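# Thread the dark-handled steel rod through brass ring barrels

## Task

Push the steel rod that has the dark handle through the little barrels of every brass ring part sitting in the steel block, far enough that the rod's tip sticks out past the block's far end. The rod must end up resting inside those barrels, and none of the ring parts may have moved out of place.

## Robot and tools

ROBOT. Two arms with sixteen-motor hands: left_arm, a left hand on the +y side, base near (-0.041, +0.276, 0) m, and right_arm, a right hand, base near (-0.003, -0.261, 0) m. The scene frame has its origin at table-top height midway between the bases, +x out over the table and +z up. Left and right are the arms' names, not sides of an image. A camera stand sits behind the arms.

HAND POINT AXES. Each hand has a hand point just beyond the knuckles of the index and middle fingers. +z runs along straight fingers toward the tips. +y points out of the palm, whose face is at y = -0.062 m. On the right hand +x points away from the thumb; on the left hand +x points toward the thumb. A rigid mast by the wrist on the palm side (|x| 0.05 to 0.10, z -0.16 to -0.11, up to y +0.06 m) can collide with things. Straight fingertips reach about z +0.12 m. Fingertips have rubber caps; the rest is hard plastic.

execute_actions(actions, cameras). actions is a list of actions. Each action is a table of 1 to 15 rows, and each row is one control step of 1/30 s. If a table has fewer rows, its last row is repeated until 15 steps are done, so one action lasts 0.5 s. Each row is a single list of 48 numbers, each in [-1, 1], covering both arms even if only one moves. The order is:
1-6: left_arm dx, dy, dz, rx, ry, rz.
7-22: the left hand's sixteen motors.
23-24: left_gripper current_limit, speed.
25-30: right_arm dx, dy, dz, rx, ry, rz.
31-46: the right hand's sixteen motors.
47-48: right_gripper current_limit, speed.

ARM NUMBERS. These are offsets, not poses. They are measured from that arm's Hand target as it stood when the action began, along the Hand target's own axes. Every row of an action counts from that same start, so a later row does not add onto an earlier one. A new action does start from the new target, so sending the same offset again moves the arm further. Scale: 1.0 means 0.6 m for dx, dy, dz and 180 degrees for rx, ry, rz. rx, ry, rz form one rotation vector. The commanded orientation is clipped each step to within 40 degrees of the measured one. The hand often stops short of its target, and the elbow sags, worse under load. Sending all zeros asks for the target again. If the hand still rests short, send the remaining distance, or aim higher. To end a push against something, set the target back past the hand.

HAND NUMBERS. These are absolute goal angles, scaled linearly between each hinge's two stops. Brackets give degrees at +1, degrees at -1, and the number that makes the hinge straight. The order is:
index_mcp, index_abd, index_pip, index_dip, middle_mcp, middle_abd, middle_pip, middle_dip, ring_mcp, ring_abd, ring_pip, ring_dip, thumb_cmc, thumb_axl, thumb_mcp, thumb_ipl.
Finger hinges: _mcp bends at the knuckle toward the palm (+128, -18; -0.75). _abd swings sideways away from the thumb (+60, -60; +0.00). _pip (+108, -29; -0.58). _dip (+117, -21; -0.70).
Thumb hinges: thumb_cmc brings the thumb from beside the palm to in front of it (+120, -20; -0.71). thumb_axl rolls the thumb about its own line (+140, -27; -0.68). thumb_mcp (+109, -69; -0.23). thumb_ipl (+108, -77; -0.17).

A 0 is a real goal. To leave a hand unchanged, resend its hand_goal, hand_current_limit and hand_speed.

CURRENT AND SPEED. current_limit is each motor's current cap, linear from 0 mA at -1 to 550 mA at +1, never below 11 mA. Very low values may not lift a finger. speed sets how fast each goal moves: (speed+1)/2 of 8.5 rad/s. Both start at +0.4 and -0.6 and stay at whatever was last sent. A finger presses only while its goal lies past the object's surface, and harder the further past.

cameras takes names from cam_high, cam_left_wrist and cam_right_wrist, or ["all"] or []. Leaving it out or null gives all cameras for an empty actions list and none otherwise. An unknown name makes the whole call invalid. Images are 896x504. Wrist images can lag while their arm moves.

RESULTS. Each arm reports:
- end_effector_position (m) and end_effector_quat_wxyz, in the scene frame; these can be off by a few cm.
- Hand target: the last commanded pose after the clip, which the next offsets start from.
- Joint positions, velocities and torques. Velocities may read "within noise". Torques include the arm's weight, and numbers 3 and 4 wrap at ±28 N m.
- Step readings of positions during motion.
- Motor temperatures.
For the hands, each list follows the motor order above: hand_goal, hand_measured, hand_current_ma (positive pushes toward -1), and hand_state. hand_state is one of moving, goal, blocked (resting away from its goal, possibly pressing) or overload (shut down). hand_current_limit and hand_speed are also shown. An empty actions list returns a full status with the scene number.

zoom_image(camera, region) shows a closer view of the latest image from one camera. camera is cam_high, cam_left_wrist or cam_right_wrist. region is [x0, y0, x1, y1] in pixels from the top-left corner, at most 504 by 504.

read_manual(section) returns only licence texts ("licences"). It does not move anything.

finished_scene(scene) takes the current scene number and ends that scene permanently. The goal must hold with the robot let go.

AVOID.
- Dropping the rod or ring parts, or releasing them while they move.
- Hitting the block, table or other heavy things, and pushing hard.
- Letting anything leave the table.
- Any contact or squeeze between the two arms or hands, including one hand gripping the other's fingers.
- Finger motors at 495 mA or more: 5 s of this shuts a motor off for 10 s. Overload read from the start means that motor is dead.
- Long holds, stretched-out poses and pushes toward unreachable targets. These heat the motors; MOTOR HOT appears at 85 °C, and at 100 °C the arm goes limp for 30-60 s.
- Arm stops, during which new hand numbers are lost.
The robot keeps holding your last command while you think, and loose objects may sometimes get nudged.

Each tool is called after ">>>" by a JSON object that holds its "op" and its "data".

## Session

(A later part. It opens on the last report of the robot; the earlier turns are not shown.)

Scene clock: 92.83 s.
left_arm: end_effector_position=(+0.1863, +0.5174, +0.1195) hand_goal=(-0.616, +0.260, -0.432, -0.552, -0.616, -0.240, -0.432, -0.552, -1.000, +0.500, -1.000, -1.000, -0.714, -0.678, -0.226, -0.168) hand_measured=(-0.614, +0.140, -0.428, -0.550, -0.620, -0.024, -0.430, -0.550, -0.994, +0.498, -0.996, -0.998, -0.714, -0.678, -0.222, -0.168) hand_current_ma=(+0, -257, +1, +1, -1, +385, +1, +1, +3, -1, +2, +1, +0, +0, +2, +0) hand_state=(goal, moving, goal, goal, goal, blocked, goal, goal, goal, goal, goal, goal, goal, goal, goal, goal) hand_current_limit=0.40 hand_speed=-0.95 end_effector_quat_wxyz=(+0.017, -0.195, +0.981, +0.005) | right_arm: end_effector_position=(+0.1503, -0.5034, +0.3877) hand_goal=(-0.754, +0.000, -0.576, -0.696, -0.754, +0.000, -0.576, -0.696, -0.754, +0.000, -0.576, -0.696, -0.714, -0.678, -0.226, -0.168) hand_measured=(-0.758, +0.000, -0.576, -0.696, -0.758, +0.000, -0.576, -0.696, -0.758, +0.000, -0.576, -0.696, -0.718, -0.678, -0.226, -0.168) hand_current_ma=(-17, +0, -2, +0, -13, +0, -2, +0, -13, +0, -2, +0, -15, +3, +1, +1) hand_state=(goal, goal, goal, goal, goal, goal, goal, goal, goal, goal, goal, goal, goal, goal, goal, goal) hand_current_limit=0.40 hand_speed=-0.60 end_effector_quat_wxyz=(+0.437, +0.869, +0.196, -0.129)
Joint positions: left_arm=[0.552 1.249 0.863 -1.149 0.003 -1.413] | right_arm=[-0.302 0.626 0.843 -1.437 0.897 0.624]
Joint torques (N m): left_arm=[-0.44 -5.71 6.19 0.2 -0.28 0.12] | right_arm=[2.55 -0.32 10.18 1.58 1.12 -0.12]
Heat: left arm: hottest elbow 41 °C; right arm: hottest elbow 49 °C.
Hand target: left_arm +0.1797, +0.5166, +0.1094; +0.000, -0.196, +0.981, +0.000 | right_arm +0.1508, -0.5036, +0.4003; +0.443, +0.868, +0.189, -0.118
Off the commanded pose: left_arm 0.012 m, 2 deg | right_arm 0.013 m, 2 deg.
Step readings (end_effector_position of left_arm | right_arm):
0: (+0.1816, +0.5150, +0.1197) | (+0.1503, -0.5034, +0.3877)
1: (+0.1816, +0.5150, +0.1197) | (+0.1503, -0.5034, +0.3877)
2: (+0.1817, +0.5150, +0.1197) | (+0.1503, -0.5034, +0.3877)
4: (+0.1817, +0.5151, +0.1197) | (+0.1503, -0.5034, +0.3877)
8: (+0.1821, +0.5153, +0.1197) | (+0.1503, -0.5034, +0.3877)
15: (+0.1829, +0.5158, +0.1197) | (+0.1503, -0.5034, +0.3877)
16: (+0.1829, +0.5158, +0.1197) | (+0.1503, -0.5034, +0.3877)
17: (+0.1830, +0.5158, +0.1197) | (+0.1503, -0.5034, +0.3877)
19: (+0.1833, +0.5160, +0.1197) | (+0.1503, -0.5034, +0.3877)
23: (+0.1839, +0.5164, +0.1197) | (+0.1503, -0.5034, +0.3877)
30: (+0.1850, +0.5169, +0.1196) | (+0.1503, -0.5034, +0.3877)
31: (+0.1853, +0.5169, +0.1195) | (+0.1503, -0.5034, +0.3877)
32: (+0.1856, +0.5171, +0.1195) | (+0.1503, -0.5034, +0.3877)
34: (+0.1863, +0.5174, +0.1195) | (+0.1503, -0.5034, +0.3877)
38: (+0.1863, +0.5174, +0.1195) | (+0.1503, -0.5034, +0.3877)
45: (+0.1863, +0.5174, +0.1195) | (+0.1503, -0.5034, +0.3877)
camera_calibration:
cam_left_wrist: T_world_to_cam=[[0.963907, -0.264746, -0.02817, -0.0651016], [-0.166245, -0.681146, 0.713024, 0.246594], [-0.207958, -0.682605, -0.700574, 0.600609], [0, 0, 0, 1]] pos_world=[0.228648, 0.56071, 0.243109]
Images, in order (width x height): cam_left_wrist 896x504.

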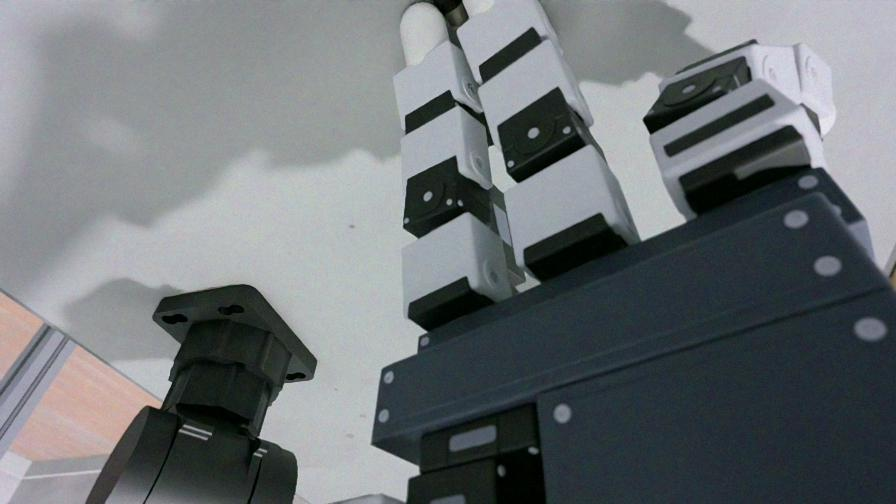

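>>> {"op": "execute_actions", "data": {"actions": [[[0,0,-0.03,0,0,0,-0.616,0.26,-0.431,-0.551,-0.616,-0.24,-0.431,-0.551,-1,0.5,-1,-1,-0.714,-0.678,-0.226,-0.168,0.4,-0.93,0,0,0,0,0,0,-0.754,0,-0.576,-0.696,-0.754,0,-0.576,-0.696,-0.754,0,-0.576,-0.696,-0.714,-0.678,-0.226,-0.168,0.4,-0.6]],[[0,0,-0.04,0,0,0,-0.616,0.26,-0.431,-0.551,-0.616,-0.24,-0.431,-0.551,-1,0.5,-1,-1,-0.714,-0.678,-0.226,-0.168,0.4,-0.93,0,0,0,0,0,0,-0.754,0,-0.576,-0.696,-0.754,0,-0.576,-0.696,-0.754,0,-0.576,-0.696,-0.714,-0.678,-0.226,-0.168,0.4,-0.6]],[[0,0,-0.05,0,0,0,-0.616,0.26,-0.431,-0.551,-0.616,-0.24,-0.431,-0.551,-1,0.5,-1,-1,-0.714,-0.678,-0.226,-0.168,0.4,-0.93,0,0,0,0,0,0,-0.754,0,-0.576,-0.696,-0.754,0,-0.576,-0.696,-0.754,0,-0.576,-0.696,-0.714,-0.678,-0.226,-0.168,0.4,-0.6]]], "cameras": ["cam_high", "cam_left_wrist"]}}

>>> {"op": "zoom_image", "data": {"camera": "cam_high", "region": [540, 190, 680, 290]}}

>>> {"op": "zoom_image", "data": {"camera": "cam_left_wrist", "region": [400, 0, 700, 140]}}

Scene clock: 95.60 s.
left_arm: end_effector_position=(+0.1712, +0.5089, +0.1671) hand_goal=(-0.616, +0.260, -0.432, -0.552, -0.616, -0.240, -0.432, -0.552, -1.000, +0.500, -1.000, -1.000, -0.714, -0.678, -0.226, -0.168) hand_measured=(-0.616, +0.142, -0.430, -0.550, -0.614, -0.026, -0.428, -0.550, -0.994, +0.498, -0.996, -0.998, -0.714, -0.678, -0.222, -0.168) hand_current_ma=(+0, -252, +1, +1, +1, +385, +1, +1, +3, -1, +2, +1, +0, +0, +2, +0) hand_state=(goal, blocked, goal, goal, goal, blocked, goal, goal, goal, goal, goal, goal, goal, goal, goal, goal) hand_current_limit=0.40 hand_speed=-0.93 end_effector_quat_wxyz=(-0.015, -0.195, +0.981, -0.005) | right_arm: end_effector_position=(+0.1503, -0.5034, +0.3877) hand_goal=(-0.754, +0.000, -0.576, -0.696, -0.754, +0.000, -0.576, -0.696, -0.754, +0.000, -0.576, -0.696, -0.714, -0.678, -0.226, -0.168) hand_measured=(-0.758, +0.000, -0.576, -0.696, -0.758, +0.000, -0.576, -0.696, -0.758, +0.000, -0.576, -0.696, -0.718, -0.678, -0.226, -0.168) hand_current_ma=(-17, +0, -2, +0, -13, +0, -2, +0, -13, +0, -2, +0, -15, +3, +1, +1) hand_state=(goal, goal, goal, goal, goal, goal, goal, goal, goal, goal, goal, goal, goal, goal, goal, goal) hand_current_limit=0.40 hand_speed=-0.60 end_effector_quat_wxyz=(+0.437, +0.869, +0.196, -0.129)
Joint positions: left_arm=[0.552 1.205 0.955 -1.353 0 -1.413] | right_arm=[-0.302 0.626 0.843 -1.437 0.897 0.624]
Joint torques (N m): left_arm=[-0.62 -7.59 10.15 0.01 -0.14 0.09] | right_arm=[2.73 -0.26 10.32 1.47 1.12 -0.07]
Heat: left arm: hottest elbow 41 °C; right arm: hottest elbow 49 °C.
Hand target: left_arm +0.1797, +0.5166, +0.1813; +0.000, -0.196, +0.981, +0.000 | right_arm +0.1508, -0.5036, +0.4003; +0.443, +0.868, +0.189, -0.118
Off the commanded pose: left_arm 0.018 m, 2 deg | right_arm 0.013 m, 2 deg.
Step readings (end_effector_position of left_arm | right_arm):
0: (+0.1863, +0.5174, +0.1195) | (+0.1503, -0.5034, +0.3877)
1: (+0.1863, +0.5174, +0.1195) | (+0.1503, -0.5034, +0.3877)
2: (+0.1861, +0.5173, +0.1195) | (+0.1503, -0.5034, +0.3877)
4: (+0.1843, +0.5163, +0.1195) | (+0.1503, -0.5034, +0.3877)
8: (+0.1789, +0.5135, +0.1199) | (+0.1503, -0.5034, +0.3877)
15: (+0.1772, +0.5125, +0.1200) | (+0.1503, -0.5034, +0.3877)
16: (+0.1769, +0.5124, +0.1200) | (+0.1503, -0.5034, +0.3877)
17: (+0.1758, +0.5117, +0.1206) | (+0.1503, -0.5034, +0.3877)
19: (+0.1722, +0.5095, +0.1226) | (+0.1503, -0.5034, +0.3877)
23: (+0.1680, +0.5069, +0.1287) | (+0.1503, -0.5034, +0.3877)
30: (+0.1703, +0.5083, +0.1357) | (+0.1503, -0.5034, +0.3877)
31: (+0.1701, +0.5082, +0.1359) | (+0.1503, -0.5034, +0.3877)
32: (+0.1690, +0.5075, +0.1371) | (+0.1503, -0.5034, +0.3877)
34: (+0.1677, +0.5067, +0.1423) | (+0.1503, -0.5034, +0.3877)
38: (+0.1698, +0.5080, +0.1580) | (+0.1503, -0.5034, +0.3877)
45: (+0.1717, +0.5092, +0.1670) | (+0.1503, -0.5034, +0.3877)
camera_calibration:
cam_left_wrist: T_world_to_cam=[[0.960671, -0.266806, -0.0769754, -0.0417172], [-0.123011, -0.657404, 0.74343, 0.17977], [-0.248956, -0.704723, -0.664369, 0.637209], [0, 0, 0, 1]] pos_world=[0.220827, 0.556107, 0.286485]
Images, in order (width x height): cam_high 896x504, cam_left_wrist 896x504.

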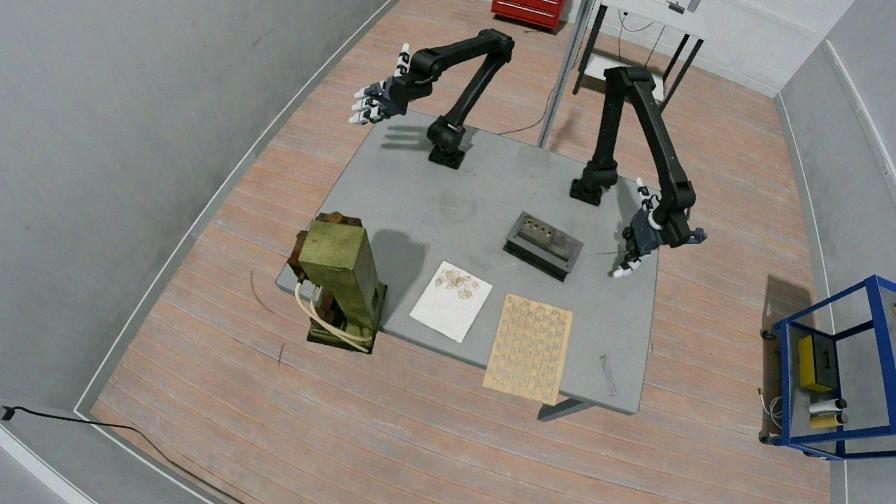

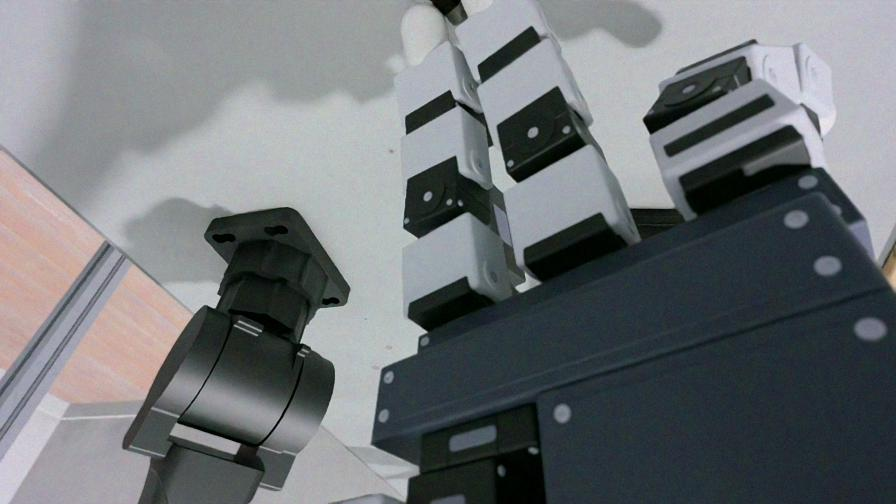

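Scaled by 3.600 from the camera's 896x504 image, which has a finer 1280x720 frame.

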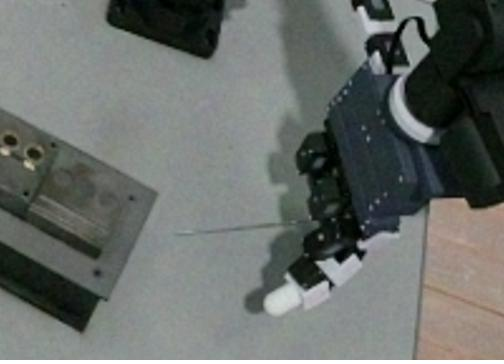

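Scaled by 1.680 from the camera's 896x504 image, which has a finer 1280x720 frame.

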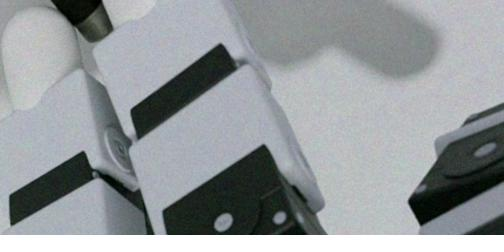

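>>> {"op": "execute_actions", "data": {"actions": [[[0,0,-0.055,0,0,0,-0.616,0.26,-0.431,-0.551,-0.616,-0.24,-0.431,-0.551,-1,0.5,-1,-1,-0.714,-0.678,-0.226,-0.168,0.4,-0.93,0,0,0,0,0,0,-0.754,0,-0.576,-0.696,-0.754,0,-0.576,-0.696,-0.754,0,-0.576,-0.696,-0.714,-0.678,-0.226,-0.168,0.4,-0.6]],[[0,0,-0.055,0,0,0,-0.616,0.26,-0.431,-0.551,-0.616,-0.24,-0.431,-0.551,-1,0.5,-1,-1,-0.714,-0.678,-0.226,-0.168,0.4,-0.93,0,0,0,0,0,0,-0.754,0,-0.576,-0.696,-0.754,0,-0.576,-0.696,-0.754,0,-0.576,-0.696,-0.714,-0.678,-0.226,-0.168,0.4,-0.6]],[[0,0,-0.025,0,0,0,-0.616,0.26,-0.431,-0.551,-0.616,-0.24,-0.431,-0.551,-1,0.5,-1,-1,-0.714,-0.678,-0.226,-0.168,0.4,-0.93,0,0,0,0,0,0,-0.754,0,-0.576,-0.696,-0.754,0,-0.576,-0.696,-0.754,0,-0.576,-0.696,-0.714,-0.678,-0.226,-0.168,0.4,-0.6]],[[-0.0296,-0.0529,0,0,0,0.0373,-0.616,0.26,-0.431,-0.551,-0.616,-0.24,-0.431,-0.551,-1,0.5,-1,-1,-0.714,-0.678,-0.226,-0.168,0.4,-0.93,0,0,0,0,0,0,-0.754,0,-0.576,-0.696,-0.754,0,-0.576,-0.696,-0.754,0,-0.576,-0.696,-0.714,-0.678,-0.226,-0.168,0.4,-0.6]],[[-0.0356,-0.0491,0,0,0,0.0373,-0.616,0.26,-0.431,-0.551,-0.616,-0.24,-0.431,-0.551,-1,0.5,-1,-1,-0.714,-0.678,-0.226,-0.168,0.4,-0.93,0,0,0,0,0,0,-0.754,0,-0.576,-0.696,-0.754,0,-0.576,-0.696,-0.754,0,-0.576,-0.696,-0.714,-0.678,-0.226,-0.168,0.4,-0.6]],[[-0.041,-0.0446,0,0,0,0.0373,-0.616,0.26,-0.431,-0.551,-0.616,-0.24,-0.431,-0.551,-1,0.5,-1,-1,-0.714,-0.678,-0.226,-0.168,0.4,-0.93,0,0,0,0,0,0,-0.754,0,-0.576,-0.696,-0.754,0,-0.576,-0.696,-0.754,0,-0.576,-0.696,-0.714,-0.678,-0.226,-0.168,0.4,-0.6]]], "cameras": ["cam_high", "cam_left_wrist"]}}

>>> {"op": "zoom_image", "data": {"camera": "cam_high", "region": [500, 190, 640, 290]}}

>>> {"op": "zoom_image", "data": {"camera": "cam_left_wrist", "region": [400, 0, 700, 240]}}

Scene clock: 100.87 s.
left_arm: end_effector_position=(+0.2506, +0.4452, +0.2504) hand_goal=(-0.616, +0.260, -0.432, -0.552, -0.616, -0.240, -0.432, -0.552, -1.000, +0.500, -1.000, -1.000, -0.714, -0.678, -0.226, -0.168) hand_measured=(-0.618, +0.142, -0.430, -0.550, -0.614, -0.026, -0.428, -0.550, -0.994, +0.498, -0.996, -0.998, -0.714, -0.678, -0.222, -0.168) hand_current_ma=(+0, -252, +1, +1, +0, +385, +1, +1, +3, -1, +2, +1, +0, +0, +2, +0) hand_state=(goal, blocked, goal, goal, goal, blocked, goal, goal, goal, goal, goal, goal, goal, goal, goal, goal) hand_current_limit=0.40 hand_speed=-0.93 end_effector_quat_wxyz=(-0.015, -0.028, +0.999, -0.004) | right_arm: end_effector_position=(+0.1503, -0.5034, +0.3877) hand_goal=(-0.754, +0.000, -0.576, -0.696, -0.754, +0.000, -0.576, -0.696, -0.754, +0.000, -0.576, -0.696, -0.714, -0.678, -0.226, -0.168) hand_measured=(-0.758, +0.000, -0.576, -0.696, -0.758, +0.000, -0.576, -0.696, -0.758, +0.000, -0.576, -0.696, -0.718, -0.678, -0.226, -0.168) hand_current_ma=(-17, +0, -2, +0, -13, +0, -2, +0, -13, +0, -2, +0, -15, +3, +1, +1) hand_state=(goal, goal, goal, goal, goal, goal, goal, goal, goal, goal, goal, goal, goal, goal, goal, goal) hand_current_limit=0.40 hand_speed=-0.60 end_effector_quat_wxyz=(+0.437, +0.869, +0.196, -0.129)
Joint positions: left_arm=[0.264 1.223 1.192 -1.571 0.001 -1.365] | right_arm=[-0.302 0.626 0.843 -1.437 0.897 0.624]
Joint torques (N m): left_arm=[-0.73 -6.77 10.71 0.14 -0.17 0.14] | right_arm=[3.02 0.09 10.45 1.58 1.17 -0.07]
Heat: left arm: hottest elbow 42 °C; right arm: hottest elbow 49 °C.
Hand target: left_arm +0.2655, +0.4491, +0.2623; +0.000, -0.022, +1.000, +0.000 | right_arm +0.1508, -0.5036, +0.4003; +0.443, +0.868, +0.189, -0.118
Off the commanded pose: left_arm 0.020 m, 2 deg | right_arm 0.013 m, 2 deg.
Step readings (end_effector_position of left_arm | right_arm):
0: (+0.1712, +0.5089, +0.1671) | (+0.1503, -0.5034, +0.3877)
1: (+0.1711, +0.5088, +0.1672) | (+0.1503, -0.5034, +0.3877)
2: (+0.1700, +0.5081, +0.1685) | (+0.1503, -0.5034, +0.3877)
4: (+0.1688, +0.5074, +0.1742) | (+0.1503, -0.5034, +0.3877)
8: (+0.1713, +0.5089, +0.1904) | (+0.1503, -0.5034, +0.3877)
15: (+0.1725, +0.5097, +0.1991) | (+0.1503, -0.5034, +0.3877)
16: (+0.1722, +0.5095, +0.1992) | (+0.1503, -0.5034, +0.3877)
17: (+0.1710, +0.5088, +0.2007) | (+0.1503, -0.5034, +0.3877)
19: (+0.1695, +0.5078, +0.2066) | (+0.1503, -0.5034, +0.3877)
23: (+0.1727, +0.5098, +0.2238) | (+0.1503, -0.5034, +0.3877)
30: (+0.1735, +0.5103, +0.2317) | (+0.1503, -0.5034, +0.3877)
31: (+0.1732, +0.5101, +0.2317) | (+0.1503, -0.5034, +0.3877)
32: (+0.1726, +0.5097, +0.2323) | (+0.1503, -0.5034, +0.3877)
34: (+0.1715, +0.5091, +0.2351) | (+0.1503, -0.5034, +0.3877)
38: (+0.1729, +0.5099, +0.2428) | (+0.1503, -0.5034, +0.3877)
45: (+0.1733, +0.5102, +0.2458) | (+0.1503, -0.5034, +0.3877)
46: (+0.1732, +0.5101, +0.2459) | (+0.1503, -0.5034, +0.3877)
47: (+0.1742, +0.5092, +0.2459) | (+0.1503, -0.5034, +0.3877)
49: (+0.1784, +0.5055, +0.2460) | (+0.1503, -0.5034, +0.3877)
53: (+0.1925, +0.4921, +0.2466) | (+0.1503, -0.5034, +0.3877)
60: (+0.1968, +0.4890, +0.2482) | (+0.1503, -0.5034, +0.3877)
61: (+0.1970, +0.4890, +0.2484) | (+0.1503, -0.5034, +0.3877)
62: (+0.1981, +0.4882, +0.2486) | (+0.1503, -0.5034, +0.3877)
64: (+0.2033, +0.4836, +0.2493) | (+0.1503, -0.5034, +0.3877)
68: (+0.2187, +0.4692, +0.2507) | (+0.1503, -0.5034, +0.3877)
75: (+0.2234, +0.4667, +0.2499) | (+0.1503, -0.5034, +0.3877)
76: (+0.2235, +0.4667, +0.2498) | (+0.1503, -0.5034, +0.3877)
77: (+0.2247, +0.4659, +0.2498) | (+0.1503, -0.5034, +0.3877)
79: (+0.2304, +0.4618, +0.2505) | (+0.1503, -0.5034, +0.3877)
83: (+0.2455, +0.4479, +0.2508) | (+0.1503, -0.5034, +0.3877)
90: (+0.2501, +0.4450, +0.2498) | (+0.1503, -0.5034, +0.3877)
camera_calibration:
cam_left_wrist: T_world_to_cam=[[0.81923, -0.568533, -0.075045, 0.0406955], [-0.333326, -0.578569, 0.744414, 0.103057], [-0.466643, -0.584832, -0.663488, 0.668359], [0, 0, 0, 1]] pos_world=[0.312898, 0.47364, 0.369785]
Images, in order (width x height): cam_high 896x504, cam_left_wrist 896x504.

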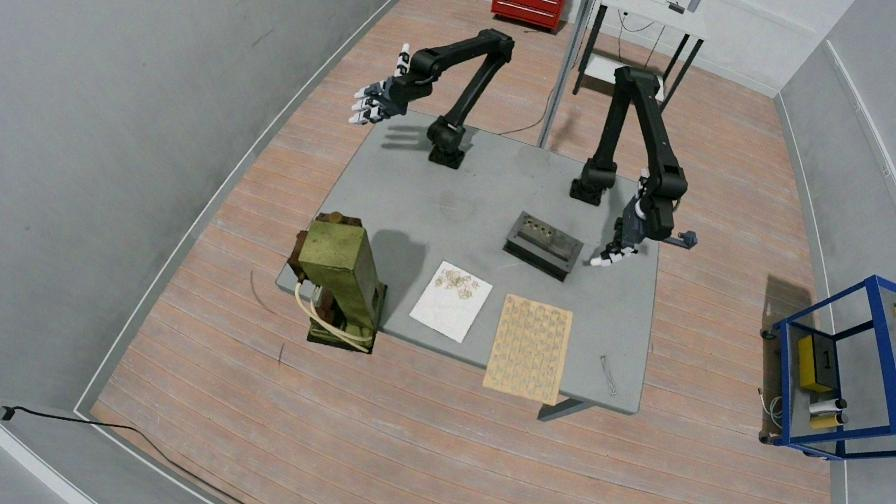

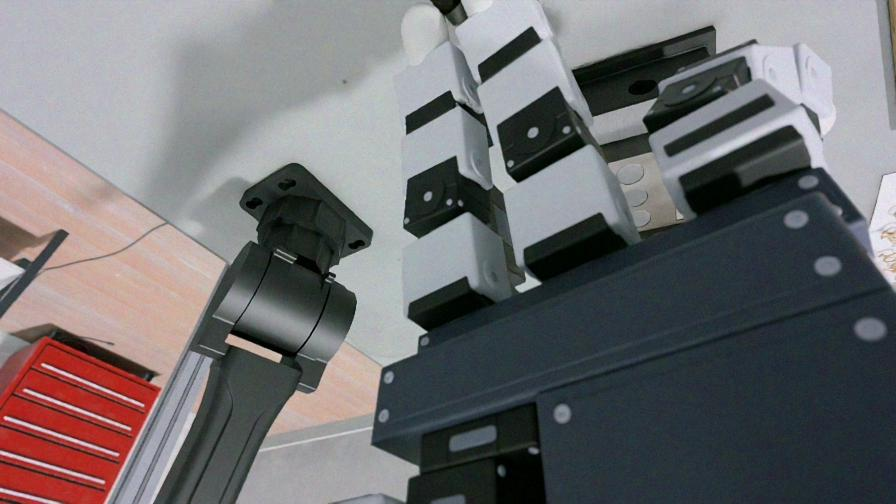

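Scaled by 3.600 from the camera's 896x504 image, which has a finer 1280x720 frame.

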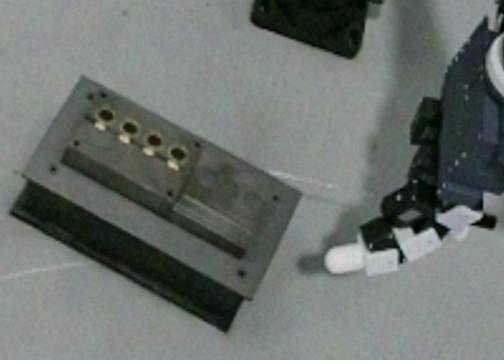

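Scaled by 1.680 from the camera's 896x504 image, which has a finer 1280x720 frame.

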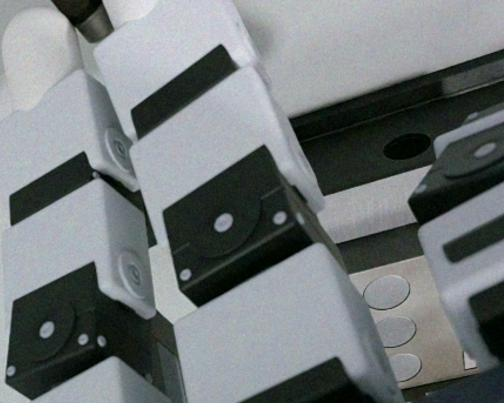

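>>> {"op": "execute_actions", "data": {"actions": [[[-0.046,-0.0395,0,0,0,0.0373,-0.616,0.26,-0.431,-0.551,-0.616,-0.24,-0.431,-0.551,-1,0.5,-1,-1,-0.714,-0.678,-0.226,-0.168,0.4,-0.93,0,0,0,0,0,0,-0.754,0,-0.576,-0.696,-0.754,0,-0.576,-0.696,-0.754,0,-0.576,-0.696,-0.714,-0.678,-0.226,-0.168,0.4,-0.6]],[[-0.0503,-0.0338,0,0,0,0.0373,-0.616,0.26,-0.431,-0.551,-0.616,-0.24,-0.431,-0.551,-1,0.5,-1,-1,-0.714,-0.678,-0.226,-0.168,0.4,-0.93,0,0,0,0,0,0,-0.754,0,-0.576,-0.696,-0.754,0,-0.576,-0.696,-0.754,0,-0.576,-0.696,-0.714,-0.678,-0.226,-0.168,0.4,-0.6]]], "cameras": ["cam_high", "cam_left_wrist"]}}

>>> {"op": "zoom_image", "data": {"camera": "cam_high", "region": [500, 190, 640, 290]}}

>>> {"op": "zoom_image", "data": {"camera": "cam_left_wrist", "region": [550, 100, 750, 260]}}

Scene clock: 103.10 s.
left_arm: end_effector_position=(+0.3067, +0.4025, +0.2508) hand_goal=(-0.616, +0.260, -0.432, -0.552, -0.616, -0.240, -0.432, -0.552, -1.000, +0.500, -1.000, -1.000, -0.714, -0.678, -0.226, -0.168) hand_measured=(-0.618, +0.142, -0.430, -0.550, -0.614, -0.026, -0.428, -0.550, -0.994, +0.498, -0.996, -0.998, -0.714, -0.678, -0.222, -0.168) hand_current_ma=(+0, -252, +1, +1, +0, +385, +1, +1, +3, -1, +2, +1, +0, +0, +2, +0) hand_state=(goal, blocked, goal, goal, goal, blocked, goal, goal, goal, goal, goal, goal, goal, goal, goal, goal) hand_current_limit=0.40 hand_speed=-0.93 end_effector_quat_wxyz=(-0.016, +0.089, +0.996, -0.003) | right_arm: end_effector_position=(+0.1503, -0.5034, +0.3877) hand_goal=(-0.754, +0.000, -0.576, -0.696, -0.754, +0.000, -0.576, -0.696, -0.754, +0.000, -0.576, -0.696, -0.714, -0.678, -0.226, -0.168) hand_measured=(-0.758, +0.000, -0.576, -0.696, -0.758, +0.000, -0.576, -0.696, -0.758, +0.000, -0.576, -0.696, -0.718, -0.678, -0.226, -0.168) hand_current_ma=(-17, +0, -2, +0, -13, +0, -2, +0, -13, +0, -2, +0, -15, +3, +1, +1) hand_state=(goal, goal, goal, goal, goal, goal, goal, goal, goal, goal, goal, goal, goal, goal, goal, goal) hand_current_limit=0.40 hand_speed=-0.60 end_effector_quat_wxyz=(+0.437, +0.869, +0.196, -0.129)
Joint positions: left_arm=[0.111 1.295 1.256 -1.565 0 -1.283] | right_arm=[-0.302 0.626 0.843 -1.437 0.897 0.624]
Joint torques (N m): left_arm=[-1.08 -7.47 10.69 0.39 -0.14 0.2] | right_arm=[2.49 -0.73 10.28 1.58 1.13 -0.05]
Heat: left arm: hottest elbow 42 °C; right arm: hottest elbow 50 °C.
Hand target: left_arm +0.3228, +0.4042, +0.2622; +0.000, +0.095, +0.995, +0.000 | right_arm +0.1508, -0.5036, +0.4003; +0.443, +0.868, +0.189, -0.118
Off the commanded pose: left_arm 0.020 m, 2 deg | right_arm 0.013 m, 2 deg.
Step readings (end_effector_position of left_arm | right_arm):
0: (+0.2507, +0.4452, +0.2504) | (+0.1503, -0.5034, +0.3877)
1: (+0.2509, +0.4451, +0.2504) | (+0.1503, -0.5034, +0.3877)
2: (+0.2520, +0.4443, +0.2506) | (+0.1503, -0.5034, +0.3877)
4: (+0.2578, +0.4402, +0.2512) | (+0.1503, -0.5034, +0.3877)
8: (+0.2725, +0.4267, +0.2514) | (+0.1503, -0.5034, +0.3877)
15: (+0.2775, +0.4235, +0.2500) | (+0.1503, -0.5034, +0.3877)
16: (+0.2777, +0.4236, +0.2500) | (+0.1503, -0.5034, +0.3877)
17: (+0.2791, +0.4227, +0.2504) | (+0.1503, -0.5034, +0.3877)
19: (+0.2853, +0.4190, +0.2517) | (+0.1503, -0.5034, +0.3877)
23: (+0.3006, +0.4059, +0.2521) | (+0.1503, -0.5034, +0.3877)
30: (+0.3057, +0.4024, +0.2500) | (+0.1503, -0.5034, +0.3877)
camera_calibration:
cam_left_wrist: T_world_to_cam=[[0.664229, -0.743788, -0.0746997, 0.088556], [-0.457586, -0.483579, 0.746168, 0.0961523], [-0.591114, -0.461445, -0.661554, 0.657869], [0, 0, 0, 1]] pos_world=[0.374052, 0.415934, 0.370085]
Images, in order (width x height): cam_high 896x504, cam_left_wrist 896x504.

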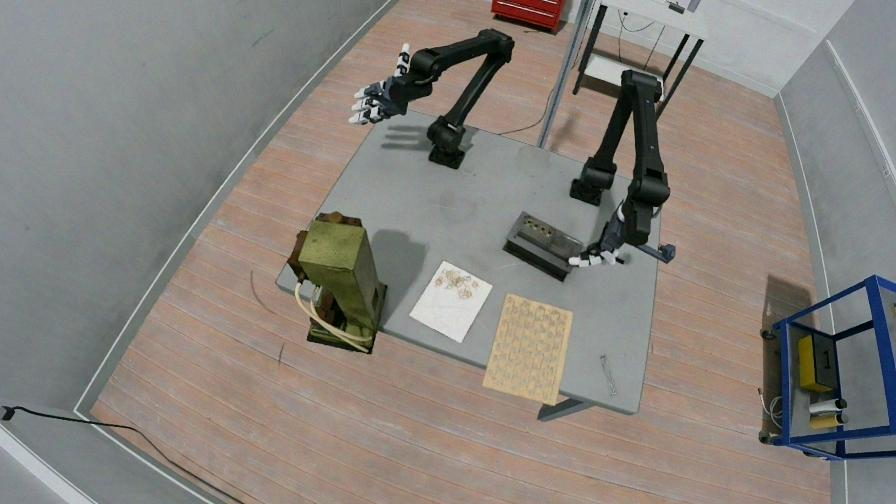

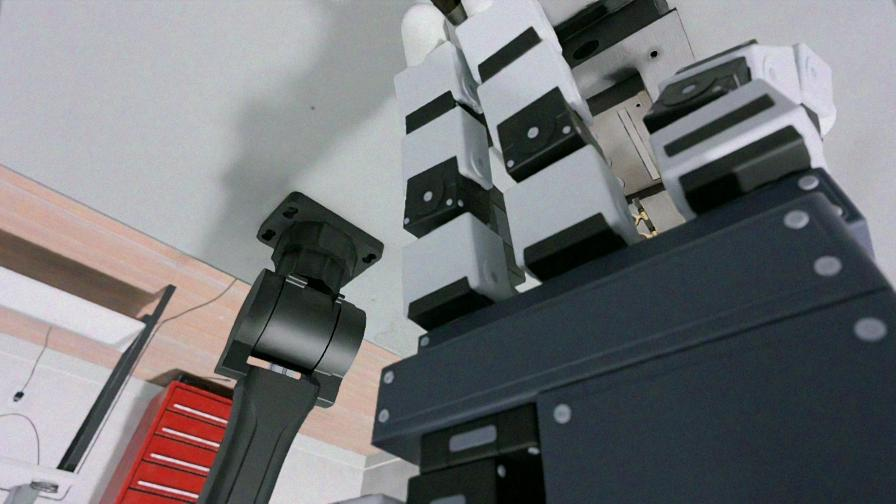

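Scaled by 3.600 from the camera's 896x504 image, which has a finer 1280x720 frame.

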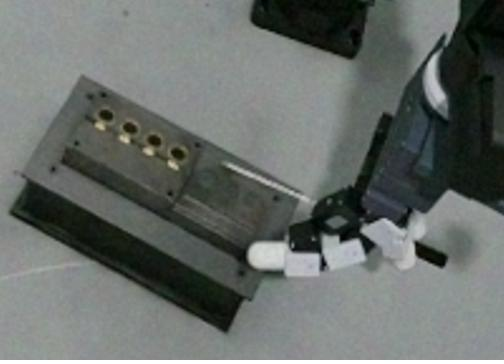

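Scaled by 2.520 from the camera's 896x504 image, which has a finer 1280x720 frame.

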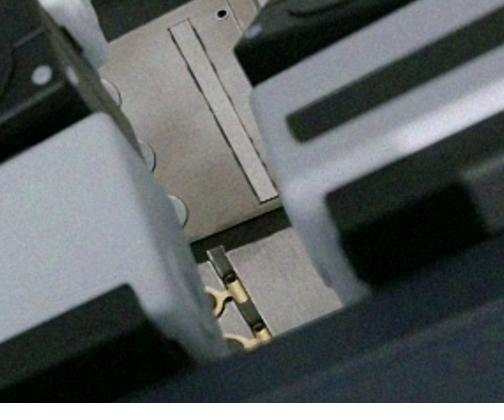

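>>> {"op": "execute_actions", "data": {"actions": [[[-0.0415,0.0018,0.02,0,0,0.036,-0.616,0.26,-0.431,-0.551,-0.616,-0.24,-0.431,-0.551,-1,0.5,-1,-1,-0.714,-0.678,-0.226,-0.168,0.4,-0.93,0,0,0,0,0,0,-0.754,0,-0.576,-0.696,-0.754,0,-0.576,-0.696,-0.754,0,-0.576,-0.696,-0.714,-0.678,-0.226,-0.168,0.4,-0.6]],[[0,0,0.02,0,0,0,-0.616,0.26,-0.431,-0.551,-0.616,-0.24,-0.431,-0.551,-1,0.5,-1,-1,-0.714,-0.678,-0.226,-0.168,0.4,-0.93,0,0,0,0,0,0,-0.754,0,-0.576,-0.696,-0.754,0,-0.576,-0.696,-0.754,0,-0.576,-0.696,-0.714,-0.678,-0.226,-0.168,0.4,-0.6]]], "cameras": ["cam_high", "cam_left_wrist"]}}

>>> {"op": "zoom_image", "data": {"camera": "cam_high", "region": [510, 200, 600, 264]}}

>>> {"op": "zoom_image", "data": {"camera": "cam_left_wrist", "region": [550, 100, 750, 260]}}

Scene clock: 106.73 s.
left_arm: end_effector_position=(+0.3375, +0.4019, +0.2377) hand_goal=(-0.616, +0.260, -0.432, -0.552, -0.616, -0.240, -0.432, -0.552, -1.000, +0.500, -1.000, -1.000, -0.714, -0.678, -0.226, -0.168) hand_measured=(-0.618, +0.142, -0.430, -0.550, -0.614, -0.026, -0.428, -0.550, -0.994, +0.498, -0.996, -0.998, -0.714, -0.678, -0.222, -0.168) hand_current_ma=(+0, -252, +1, +1, +0, +385, +1, +1, +3, -1, +2, +1, +0, +0, +2, +0) hand_state=(goal, blocked, goal, goal, goal, blocked, goal, goal, goal, goal, goal, goal, goal, goal, goal, goal) hand_current_limit=0.40 hand_speed=-0.93 end_effector_quat_wxyz=(-0.004, +0.143, +0.990, -0.001) | right_arm: end_effector_position=(+0.1503, -0.5034, +0.3877) hand_goal=(-0.754, +0.000, -0.576, -0.696, -0.754, +0.000, -0.576, -0.696, -0.754, +0.000, -0.576, -0.696, -0.714, -0.678, -0.226, -0.168) hand_measured=(-0.758, +0.000, -0.576, -0.696, -0.758, +0.000, -0.576, -0.696, -0.758, +0.000, -0.576, -0.696, -0.718, -0.678, -0.226, -0.168) hand_current_ma=(-17, +0, -2, +0, -13, +0, -2, +0, -13, +0, -2, +0, -15, +3, +1, +1) hand_state=(goal, goal, goal, goal, goal, goal, goal, goal, goal, goal, goal, goal, goal, goal, goal, goal) hand_current_limit=0.40 hand_speed=-0.60 end_effector_quat_wxyz=(+0.437, +0.869, +0.196, -0.129)
Joint positions: left_arm=[0.102 1.336 1.259 -1.502 -0.001 -1.183] | right_arm=[-0.302 0.626 0.843 -1.437 0.897 0.624]
Joint torques (N m): left_arm=[-1.85 -8.47 8.62 0.44 -0.09 0.15] | right_arm=[2.55 0.26 10.29 1.44 1.13 -0.09]
Heat: left arm: hottest elbow 43 °C; right arm: hottest elbow 50 °C.
Hand target: left_arm +0.3475, +0.4005, +0.2383; +0.000, +0.151, +0.988, +0.000 | right_arm +0.1508, -0.5036, +0.4003; +0.443, +0.868, +0.189, -0.118
Off the commanded pose: left_arm 0.010 m, 1 deg | right_arm 0.013 m, 2 deg.
Step readings (end_effector_position of left_arm | right_arm):
0: (+0.3067, +0.4025, +0.2508) | (+0.1503, -0.5034, +0.3877)
1: (+0.3069, +0.4025, +0.2507) | (+0.1503, -0.5034, +0.3877)
2: (+0.3079, +0.4026, +0.2504) | (+0.1503, -0.5034, +0.3877)
4: (+0.3130, +0.4025, +0.2489) | (+0.1503, -0.5034, +0.3877)
8: (+0.3236, +0.4016, +0.2423) | (+0.1503, -0.5034, +0.3877)
15: (+0.3290, +0.4011, +0.2376) | (+0.1503, -0.5034, +0.3877)
16: (+0.3293, +0.4011, +0.2376) | (+0.1503, -0.5034, +0.3877)
17: (+0.3300, +0.4012, +0.2376) | (+0.1503, -0.5034, +0.3877)
19: (+0.3326, +0.4014, +0.2376) | (+0.1503, -0.5034, +0.3877)
23: (+0.3361, +0.4017, +0.2377) | (+0.1503, -0.5034, +0.3877)
30: (+0.3374, +0.4019, +0.2377) | (+0.1503, -0.5034, +0.3877)
camera_calibration:
cam_left_wrist: T_world_to_cam=[[0.581018, -0.811674, -0.0600248, 0.118484], [-0.526112, -0.430827, 0.733209, 0.124725], [-0.620987, -0.394427, -0.677349, 0.654067], [0, 0, 0, 1]] pos_world=[0.402945, 0.407887, 0.358695]
Images, in order (width x height): cam_high 896x504, cam_left_wrist 896x504.

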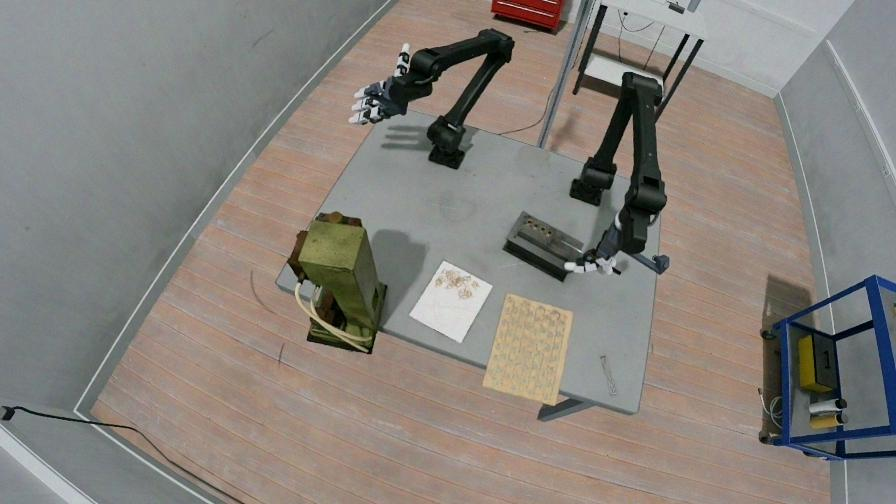

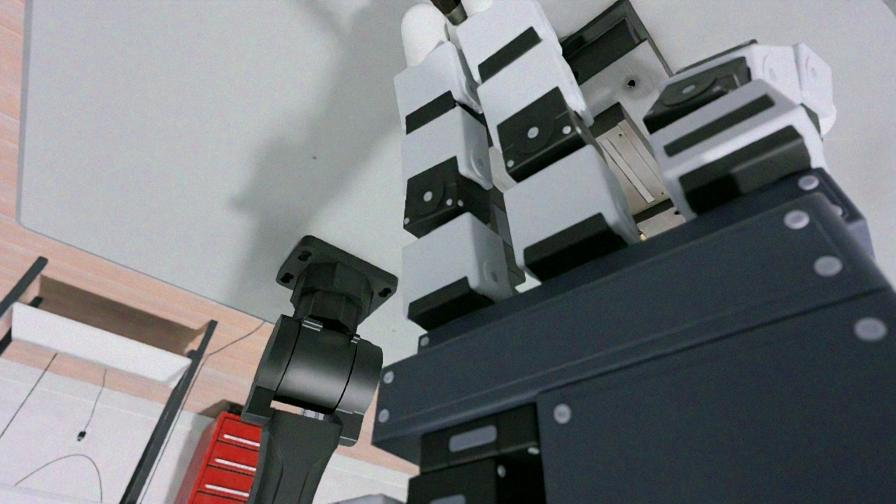

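Scaled by 5.600 from the camera's 896x504 image, which has a finer 1280x720 frame.

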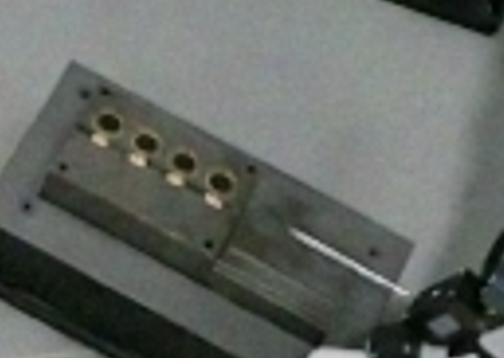

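Scaled by 2.520 from the camera's 896x504 image, which has a finer 1280x720 frame.

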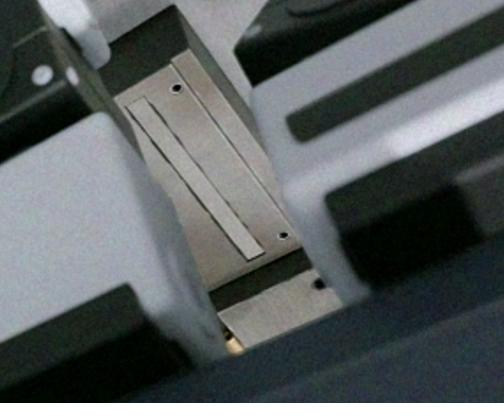

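>>> {"op": "execute_actions", "data": {"actions": [[[0.0286,-0.009,0.015,0,0,0,-0.616,0.26,-0.431,-0.551,-0.616,-0.24,-0.431,-0.551,-1,0.5,-1,-1,-0.714,-0.678,-0.226,-0.168,0.4,-0.93,0,0,0,0,0,0,-0.754,0,-0.576,-0.696,-0.754,0,-0.576,-0.696,-0.754,0,-0.576,-0.696,-0.714,-0.678,-0.226,-0.168,0.4,-0.6]]], "cameras": ["cam_high", "cam_left_wrist"]}}

>>> {"op": "zoom_image", "data": {"camera": "cam_high", "region": [510, 200, 600, 264]}}

>>> {"op": "zoom_image", "data": {"camera": "cam_left_wrist", "region": [550, 100, 750, 260]}}

Scene clock: 109.13 s.
left_arm: end_effector_position=(+0.3286, +0.4009, +0.2278) hand_goal=(-0.616, +0.260, -0.432, -0.552, -0.616, -0.240, -0.432, -0.552, -1.000, +0.500, -1.000, -1.000, -0.714, -0.678, -0.226, -0.168) hand_measured=(-0.618, +0.142, -0.430, -0.550, -0.614, -0.026, -0.428, -0.550, -0.994, +0.498, -0.996, -0.998, -0.714, -0.678, -0.222, -0.168) hand_current_ma=(+0, -252, +1, +1, +0, +385, +1, +1, +3, -1, +2, +1, +0, +0, +2, +0) hand_state=(goal, blocked, goal, goal, goal, blocked, goal, goal, goal, goal, goal, goal, goal, goal, goal, goal) hand_current_limit=0.40 hand_speed=-0.93 end_effector_quat_wxyz=(-0.006, +0.146, +0.989, -0.001) | right_arm: end_effector_position=(+0.1503, -0.5034, +0.3877) hand_goal=(-0.754, +0.000, -0.576, -0.696, -0.754, +0.000, -0.576, -0.696, -0.754, +0.000, -0.576, -0.696, -0.714, -0.678, -0.226, -0.168) hand_measured=(-0.758, +0.000, -0.576, -0.696, -0.758, +0.000, -0.576, -0.696, -0.758, +0.000, -0.576, -0.696, -0.718, -0.678, -0.226, -0.168) hand_current_ma=(-17, +0, -2, +0, -13, +0, -2, +0, -13, +0, -2, +0, -15, +3, +1, +1) hand_state=(goal, goal, goal, goal, goal, goal, goal, goal, goal, goal, goal, goal, goal, goal, goal, goal) hand_current_limit=0.40 hand_speed=-0.60 end_effector_quat_wxyz=(+0.437, +0.869, +0.196, -0.129)
Joint positions: left_arm=[0.102 1.316 1.215 -1.482 -0.001 -1.178] | right_arm=[-0.302 0.626 0.843 -1.437 0.897 0.624]
Joint torques (N m): left_arm=[-1.08 -10.52 7.32 0.39 -0.1 0.18] | right_arm=[1.49 0.26 10.33 1.48 1.13 -0.14]
Heat: left arm: hottest elbow 43 °C; right arm: hottest elbow 50 °C.
Hand target: left_arm +0.3294, +0.4005, +0.2292; +0.000, +0.151, +0.988, +0.000 | right_arm +0.1508, -0.5036, +0.4003; +0.443, +0.868, +0.189, -0.118
Off the commanded pose: left_arm 0.002 m, 1 deg | right_arm 0.013 m, 2 deg.
Step readings (end_effector_position of left_arm | right_arm):
0: (+0.3375, +0.4019, +0.2377) | (+0.1503, -0.5034, +0.3877)
1: (+0.3376, +0.4019, +0.2377) | (+0.1503, -0.5034, +0.3877)
2: (+0.3378, +0.4019, +0.2374) | (+0.1503, -0.5034, +0.3877)
4: (+0.3377, +0.4019, +0.2354) | (+0.1503, -0.5034, +0.3877)
8: (+0.3308, +0.4012, +0.2282) | (+0.1503, -0.5034, +0.3877)
15: (+0.3285, +0.4009, +0.2273) | (+0.1503, -0.5034, +0.3877)
camera_calibration:
cam_left_wrist: T_world_to_cam=[[0.577009, -0.814369, -0.0621545, 0.125133], [-0.524979, -0.428109, 0.735609, 0.124937], [-0.625666, -0.391823, -0.674549, 0.641348], [0, 0, 0, 1]] pos_world=[0.394656, 0.406687, 0.348493]
Images, in order (width x height): cam_high 896x504, cam_left_wrist 896x504.

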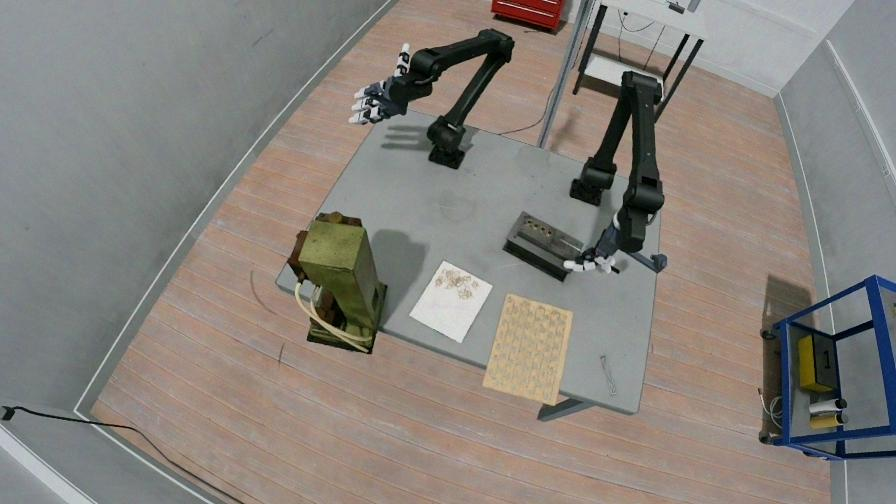

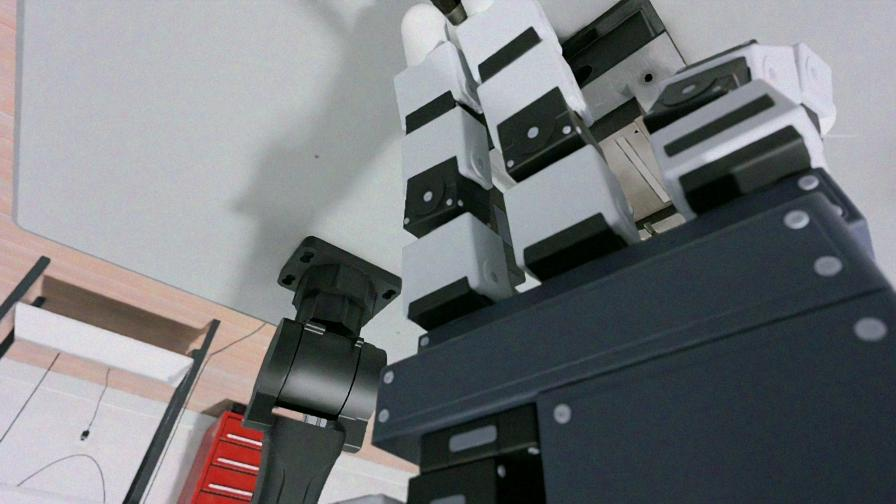

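Scaled by 5.600 from the camera's 896x504 image, which has a finer 1280x720 frame.

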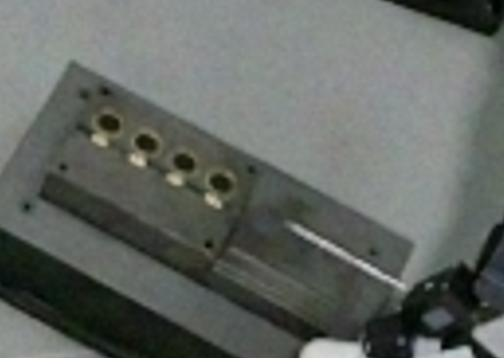

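Scaled by 2.520 from the camera's 896x504 image, which has a finer 1280x720 frame.

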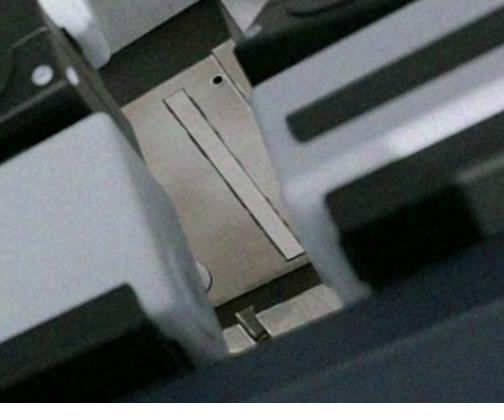

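>>> {"op": "zoom_image", "data": {"camera": "cam_left_wrist", "region": [610, 170, 690, 245]}}

>>> {"op": "zoom_image", "data": {"camera": "cam_high", "region": [540, 220, 600, 260]}}

Scaled by 6.300 from the camera's 896x504 image, which has a finer 1280x720 frame.

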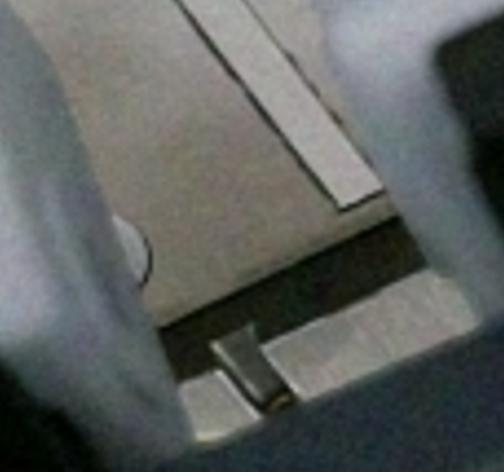

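Scaled by 8.400 from the camera's 896x504 image, which has a finer 1280x720 frame.

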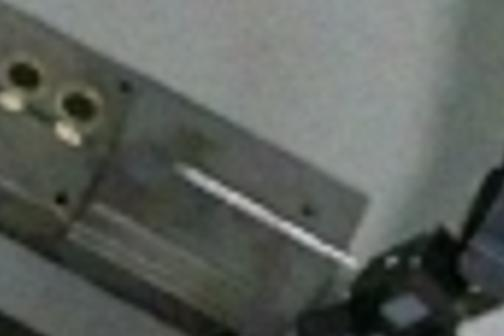

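>>> {"op": "execute_actions", "data": {"actions": [[[0,0,0,0,0,0,-0.616,0.31,-0.431,-0.551,-0.616,-0.19,-0.431,-0.551,-1,0.5,-1,-1,-0.714,-0.678,-0.226,-0.168,0.4,-0.97,0,0,0,0,0,0,-0.754,0,-0.576,-0.696,-0.754,0,-0.576,-0.696,-0.754,0,-0.576,-0.696,-0.714,-0.678,-0.226,-0.168,0.4,-0.6]],[[0,0,0,0,0,0,-0.616,0.34,-0.431,-0.551,-0.616,-0.15,-0.431,-0.551,-1,0.5,-1,-1,-0.714,-0.678,-0.226,-0.168,0.4,-0.97,0,0,0,0,0,0,-0.754,0,-0.576,-0.696,-0.754,0,-0.576,-0.696,-0.754,0,-0.576,-0.696,-0.714,-0.678,-0.226,-0.168,0.4,-0.6]]], "cameras": ["cam_high", "cam_left_wrist"]}}

>>> {"op": "zoom_image", "data": {"camera": "cam_left_wrist", "region": [610, 170, 690, 245]}}

>>> {"op": "zoom_image", "data": {"camera": "cam_high", "region": [540, 220, 600, 260]}}

Scene clock: 113.03 s.
left_arm: end_effector_position=(+0.3286, +0.4009, +0.2278) hand_goal=(-0.616, +0.340, -0.432, -0.552, -0.616, -0.150, -0.432, -0.552, -1.000, +0.500, -1.000, -1.000, -0.714, -0.678, -0.226, -0.168) hand_measured=(-0.618, +0.142, -0.430, -0.550, -0.614, -0.026, -0.428, -0.550, -0.994, +0.498, -0.996, -0.998, -0.714, -0.678, -0.222, -0.168) hand_current_ma=(+0, -385, +1, +1, +0, +275, +1, +1, +3, -1, +2, +1, +0, +0, +2, +0) hand_state=(goal, blocked, goal, goal, goal, blocked, goal, goal, goal, goal, goal, goal, goal, goal, goal, goal) hand_current_limit=0.40 hand_speed=-0.97 end_effector_quat_wxyz=(-0.006, +0.146, +0.989, -0.001) | right_arm: end_effector_position=(+0.1503, -0.5034, +0.3877) hand_goal=(-0.754, +0.000, -0.576, -0.696, -0.754, +0.000, -0.576, -0.696, -0.754, +0.000, -0.576, -0.696, -0.714, -0.678, -0.226, -0.168) hand_measured=(-0.758, +0.000, -0.576, -0.696, -0.758, +0.000, -0.576, -0.696, -0.758, +0.000, -0.576, -0.696, -0.718, -0.678, -0.226, -0.168) hand_current_ma=(-17, +0, -2, +0, -13, +0, -2, +0, -13, +0, -2, +0, -15, +3, +1, +1) hand_state=(goal, goal, goal, goal, goal, goal, goal, goal, goal, goal, goal, goal, goal, goal, goal, goal) hand_current_limit=0.40 hand_speed=-0.60 end_effector_quat_wxyz=(+0.437, +0.869, +0.196, -0.129)
Joint positions: left_arm=[0.102 1.316 1.215 -1.482 -0.001 -1.178] | right_arm=[-0.302 0.626 0.843 -1.437 0.897 0.624]
Joint torques (N m): left_arm=[-1.49 -10.52 7.06 0.35 -0.08 0.19] | right_arm=[2.61 0.03 10.29 1.47 1.14 -0.1]
Heat: left arm: hottest elbow 43 °C; right arm: hottest elbow 50 °C.
Hand target: left_arm +0.3294, +0.4005, +0.2292; +0.000, +0.151, +0.988, +0.000 | right_arm +0.1508, -0.5036, +0.4003; +0.443, +0.868, +0.189, -0.118
Off the commanded pose: left_arm 0.002 m, 1 deg | right_arm 0.013 m, 2 deg.
Step readings (end_effector_position of left_arm | right_arm):
0: (+0.3286, +0.4009, +0.2278) | (+0.1503, -0.5034, +0.3877)
1: (+0.3286, +0.4009, +0.2278) | (+0.1503, -0.5034, +0.3877)
2: (+0.3286, +0.4009, +0.2278) | (+0.1503, -0.5034, +0.3877)
4: (+0.3286, +0.4009, +0.2278) | (+0.1503, -0.5034, +0.3877)
8: (+0.3286, +0.4009, +0.2278) | (+0.1503, -0.5034, +0.3877)
15: (+0.3286, +0.4009, +0.2278) | (+0.1503, -0.5034, +0.3877)
16: (+0.3286, +0.4009, +0.2278) | (+0.1503, -0.5034, +0.3877)
17: (+0.3286, +0.4009, +0.2278) | (+0.1503, -0.5034, +0.3877)
19: (+0.3286, +0.4009, +0.2278) | (+0.1503, -0.5034, +0.3877)
23: (+0.3286, +0.4009, +0.2278) | (+0.1503, -0.5034, +0.3877)
30: (+0.3286, +0.4009, +0.2278) | (+0.1503, -0.5034, +0.3877)
camera_calibration:
cam_left_wrist: T_world_to_cam=[[0.577009, -0.814369, -0.0621545, 0.125133], [-0.524979, -0.428109, 0.735609, 0.124937], [-0.625666, -0.391823, -0.674549, 0.641348], [0, 0, 0, 1]] pos_world=[0.394656, 0.406687, 0.348493]
Images, in order (width x height): cam_high 896x504, cam_left_wrist 896x504.

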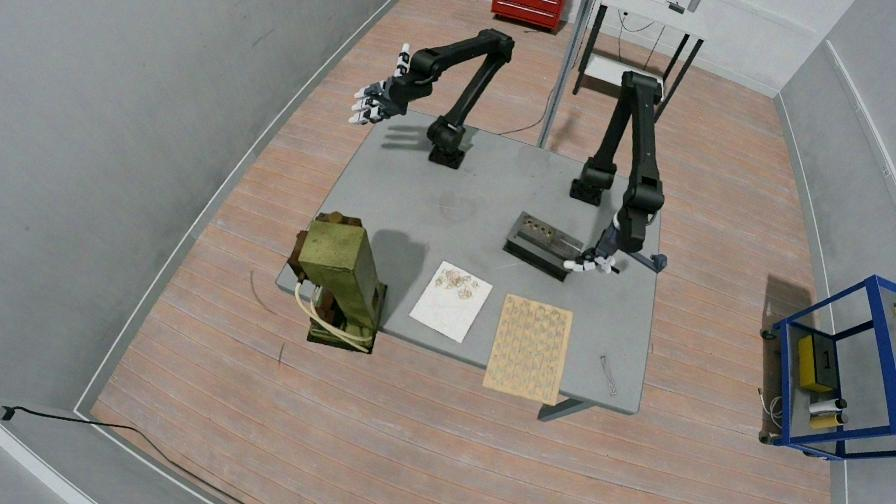

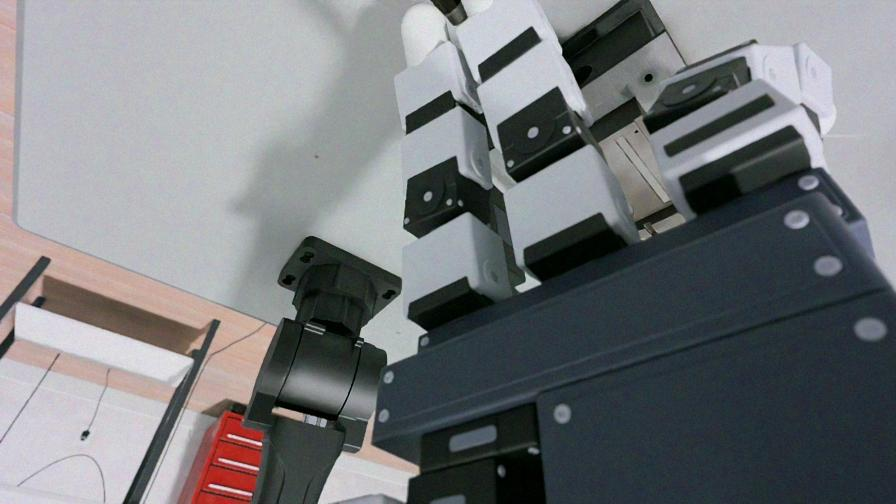

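Scaled by 6.300 from the camera's 896x504 image, which has a finer 1280x720 frame.

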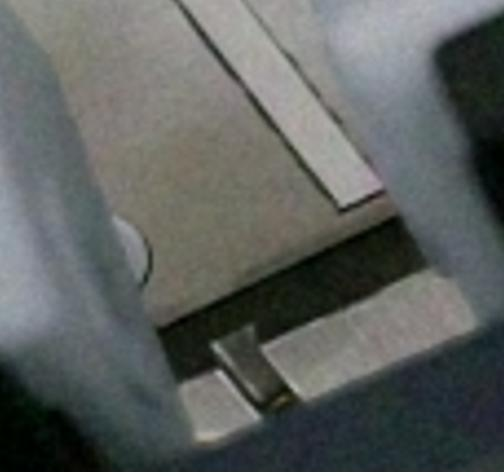

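Scaled by 8.400 from the camera's 896x504 image, which has a finer 1280x720 frame.

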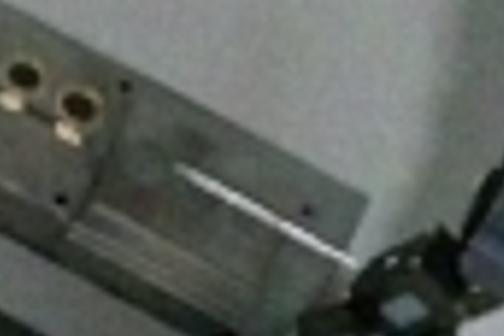

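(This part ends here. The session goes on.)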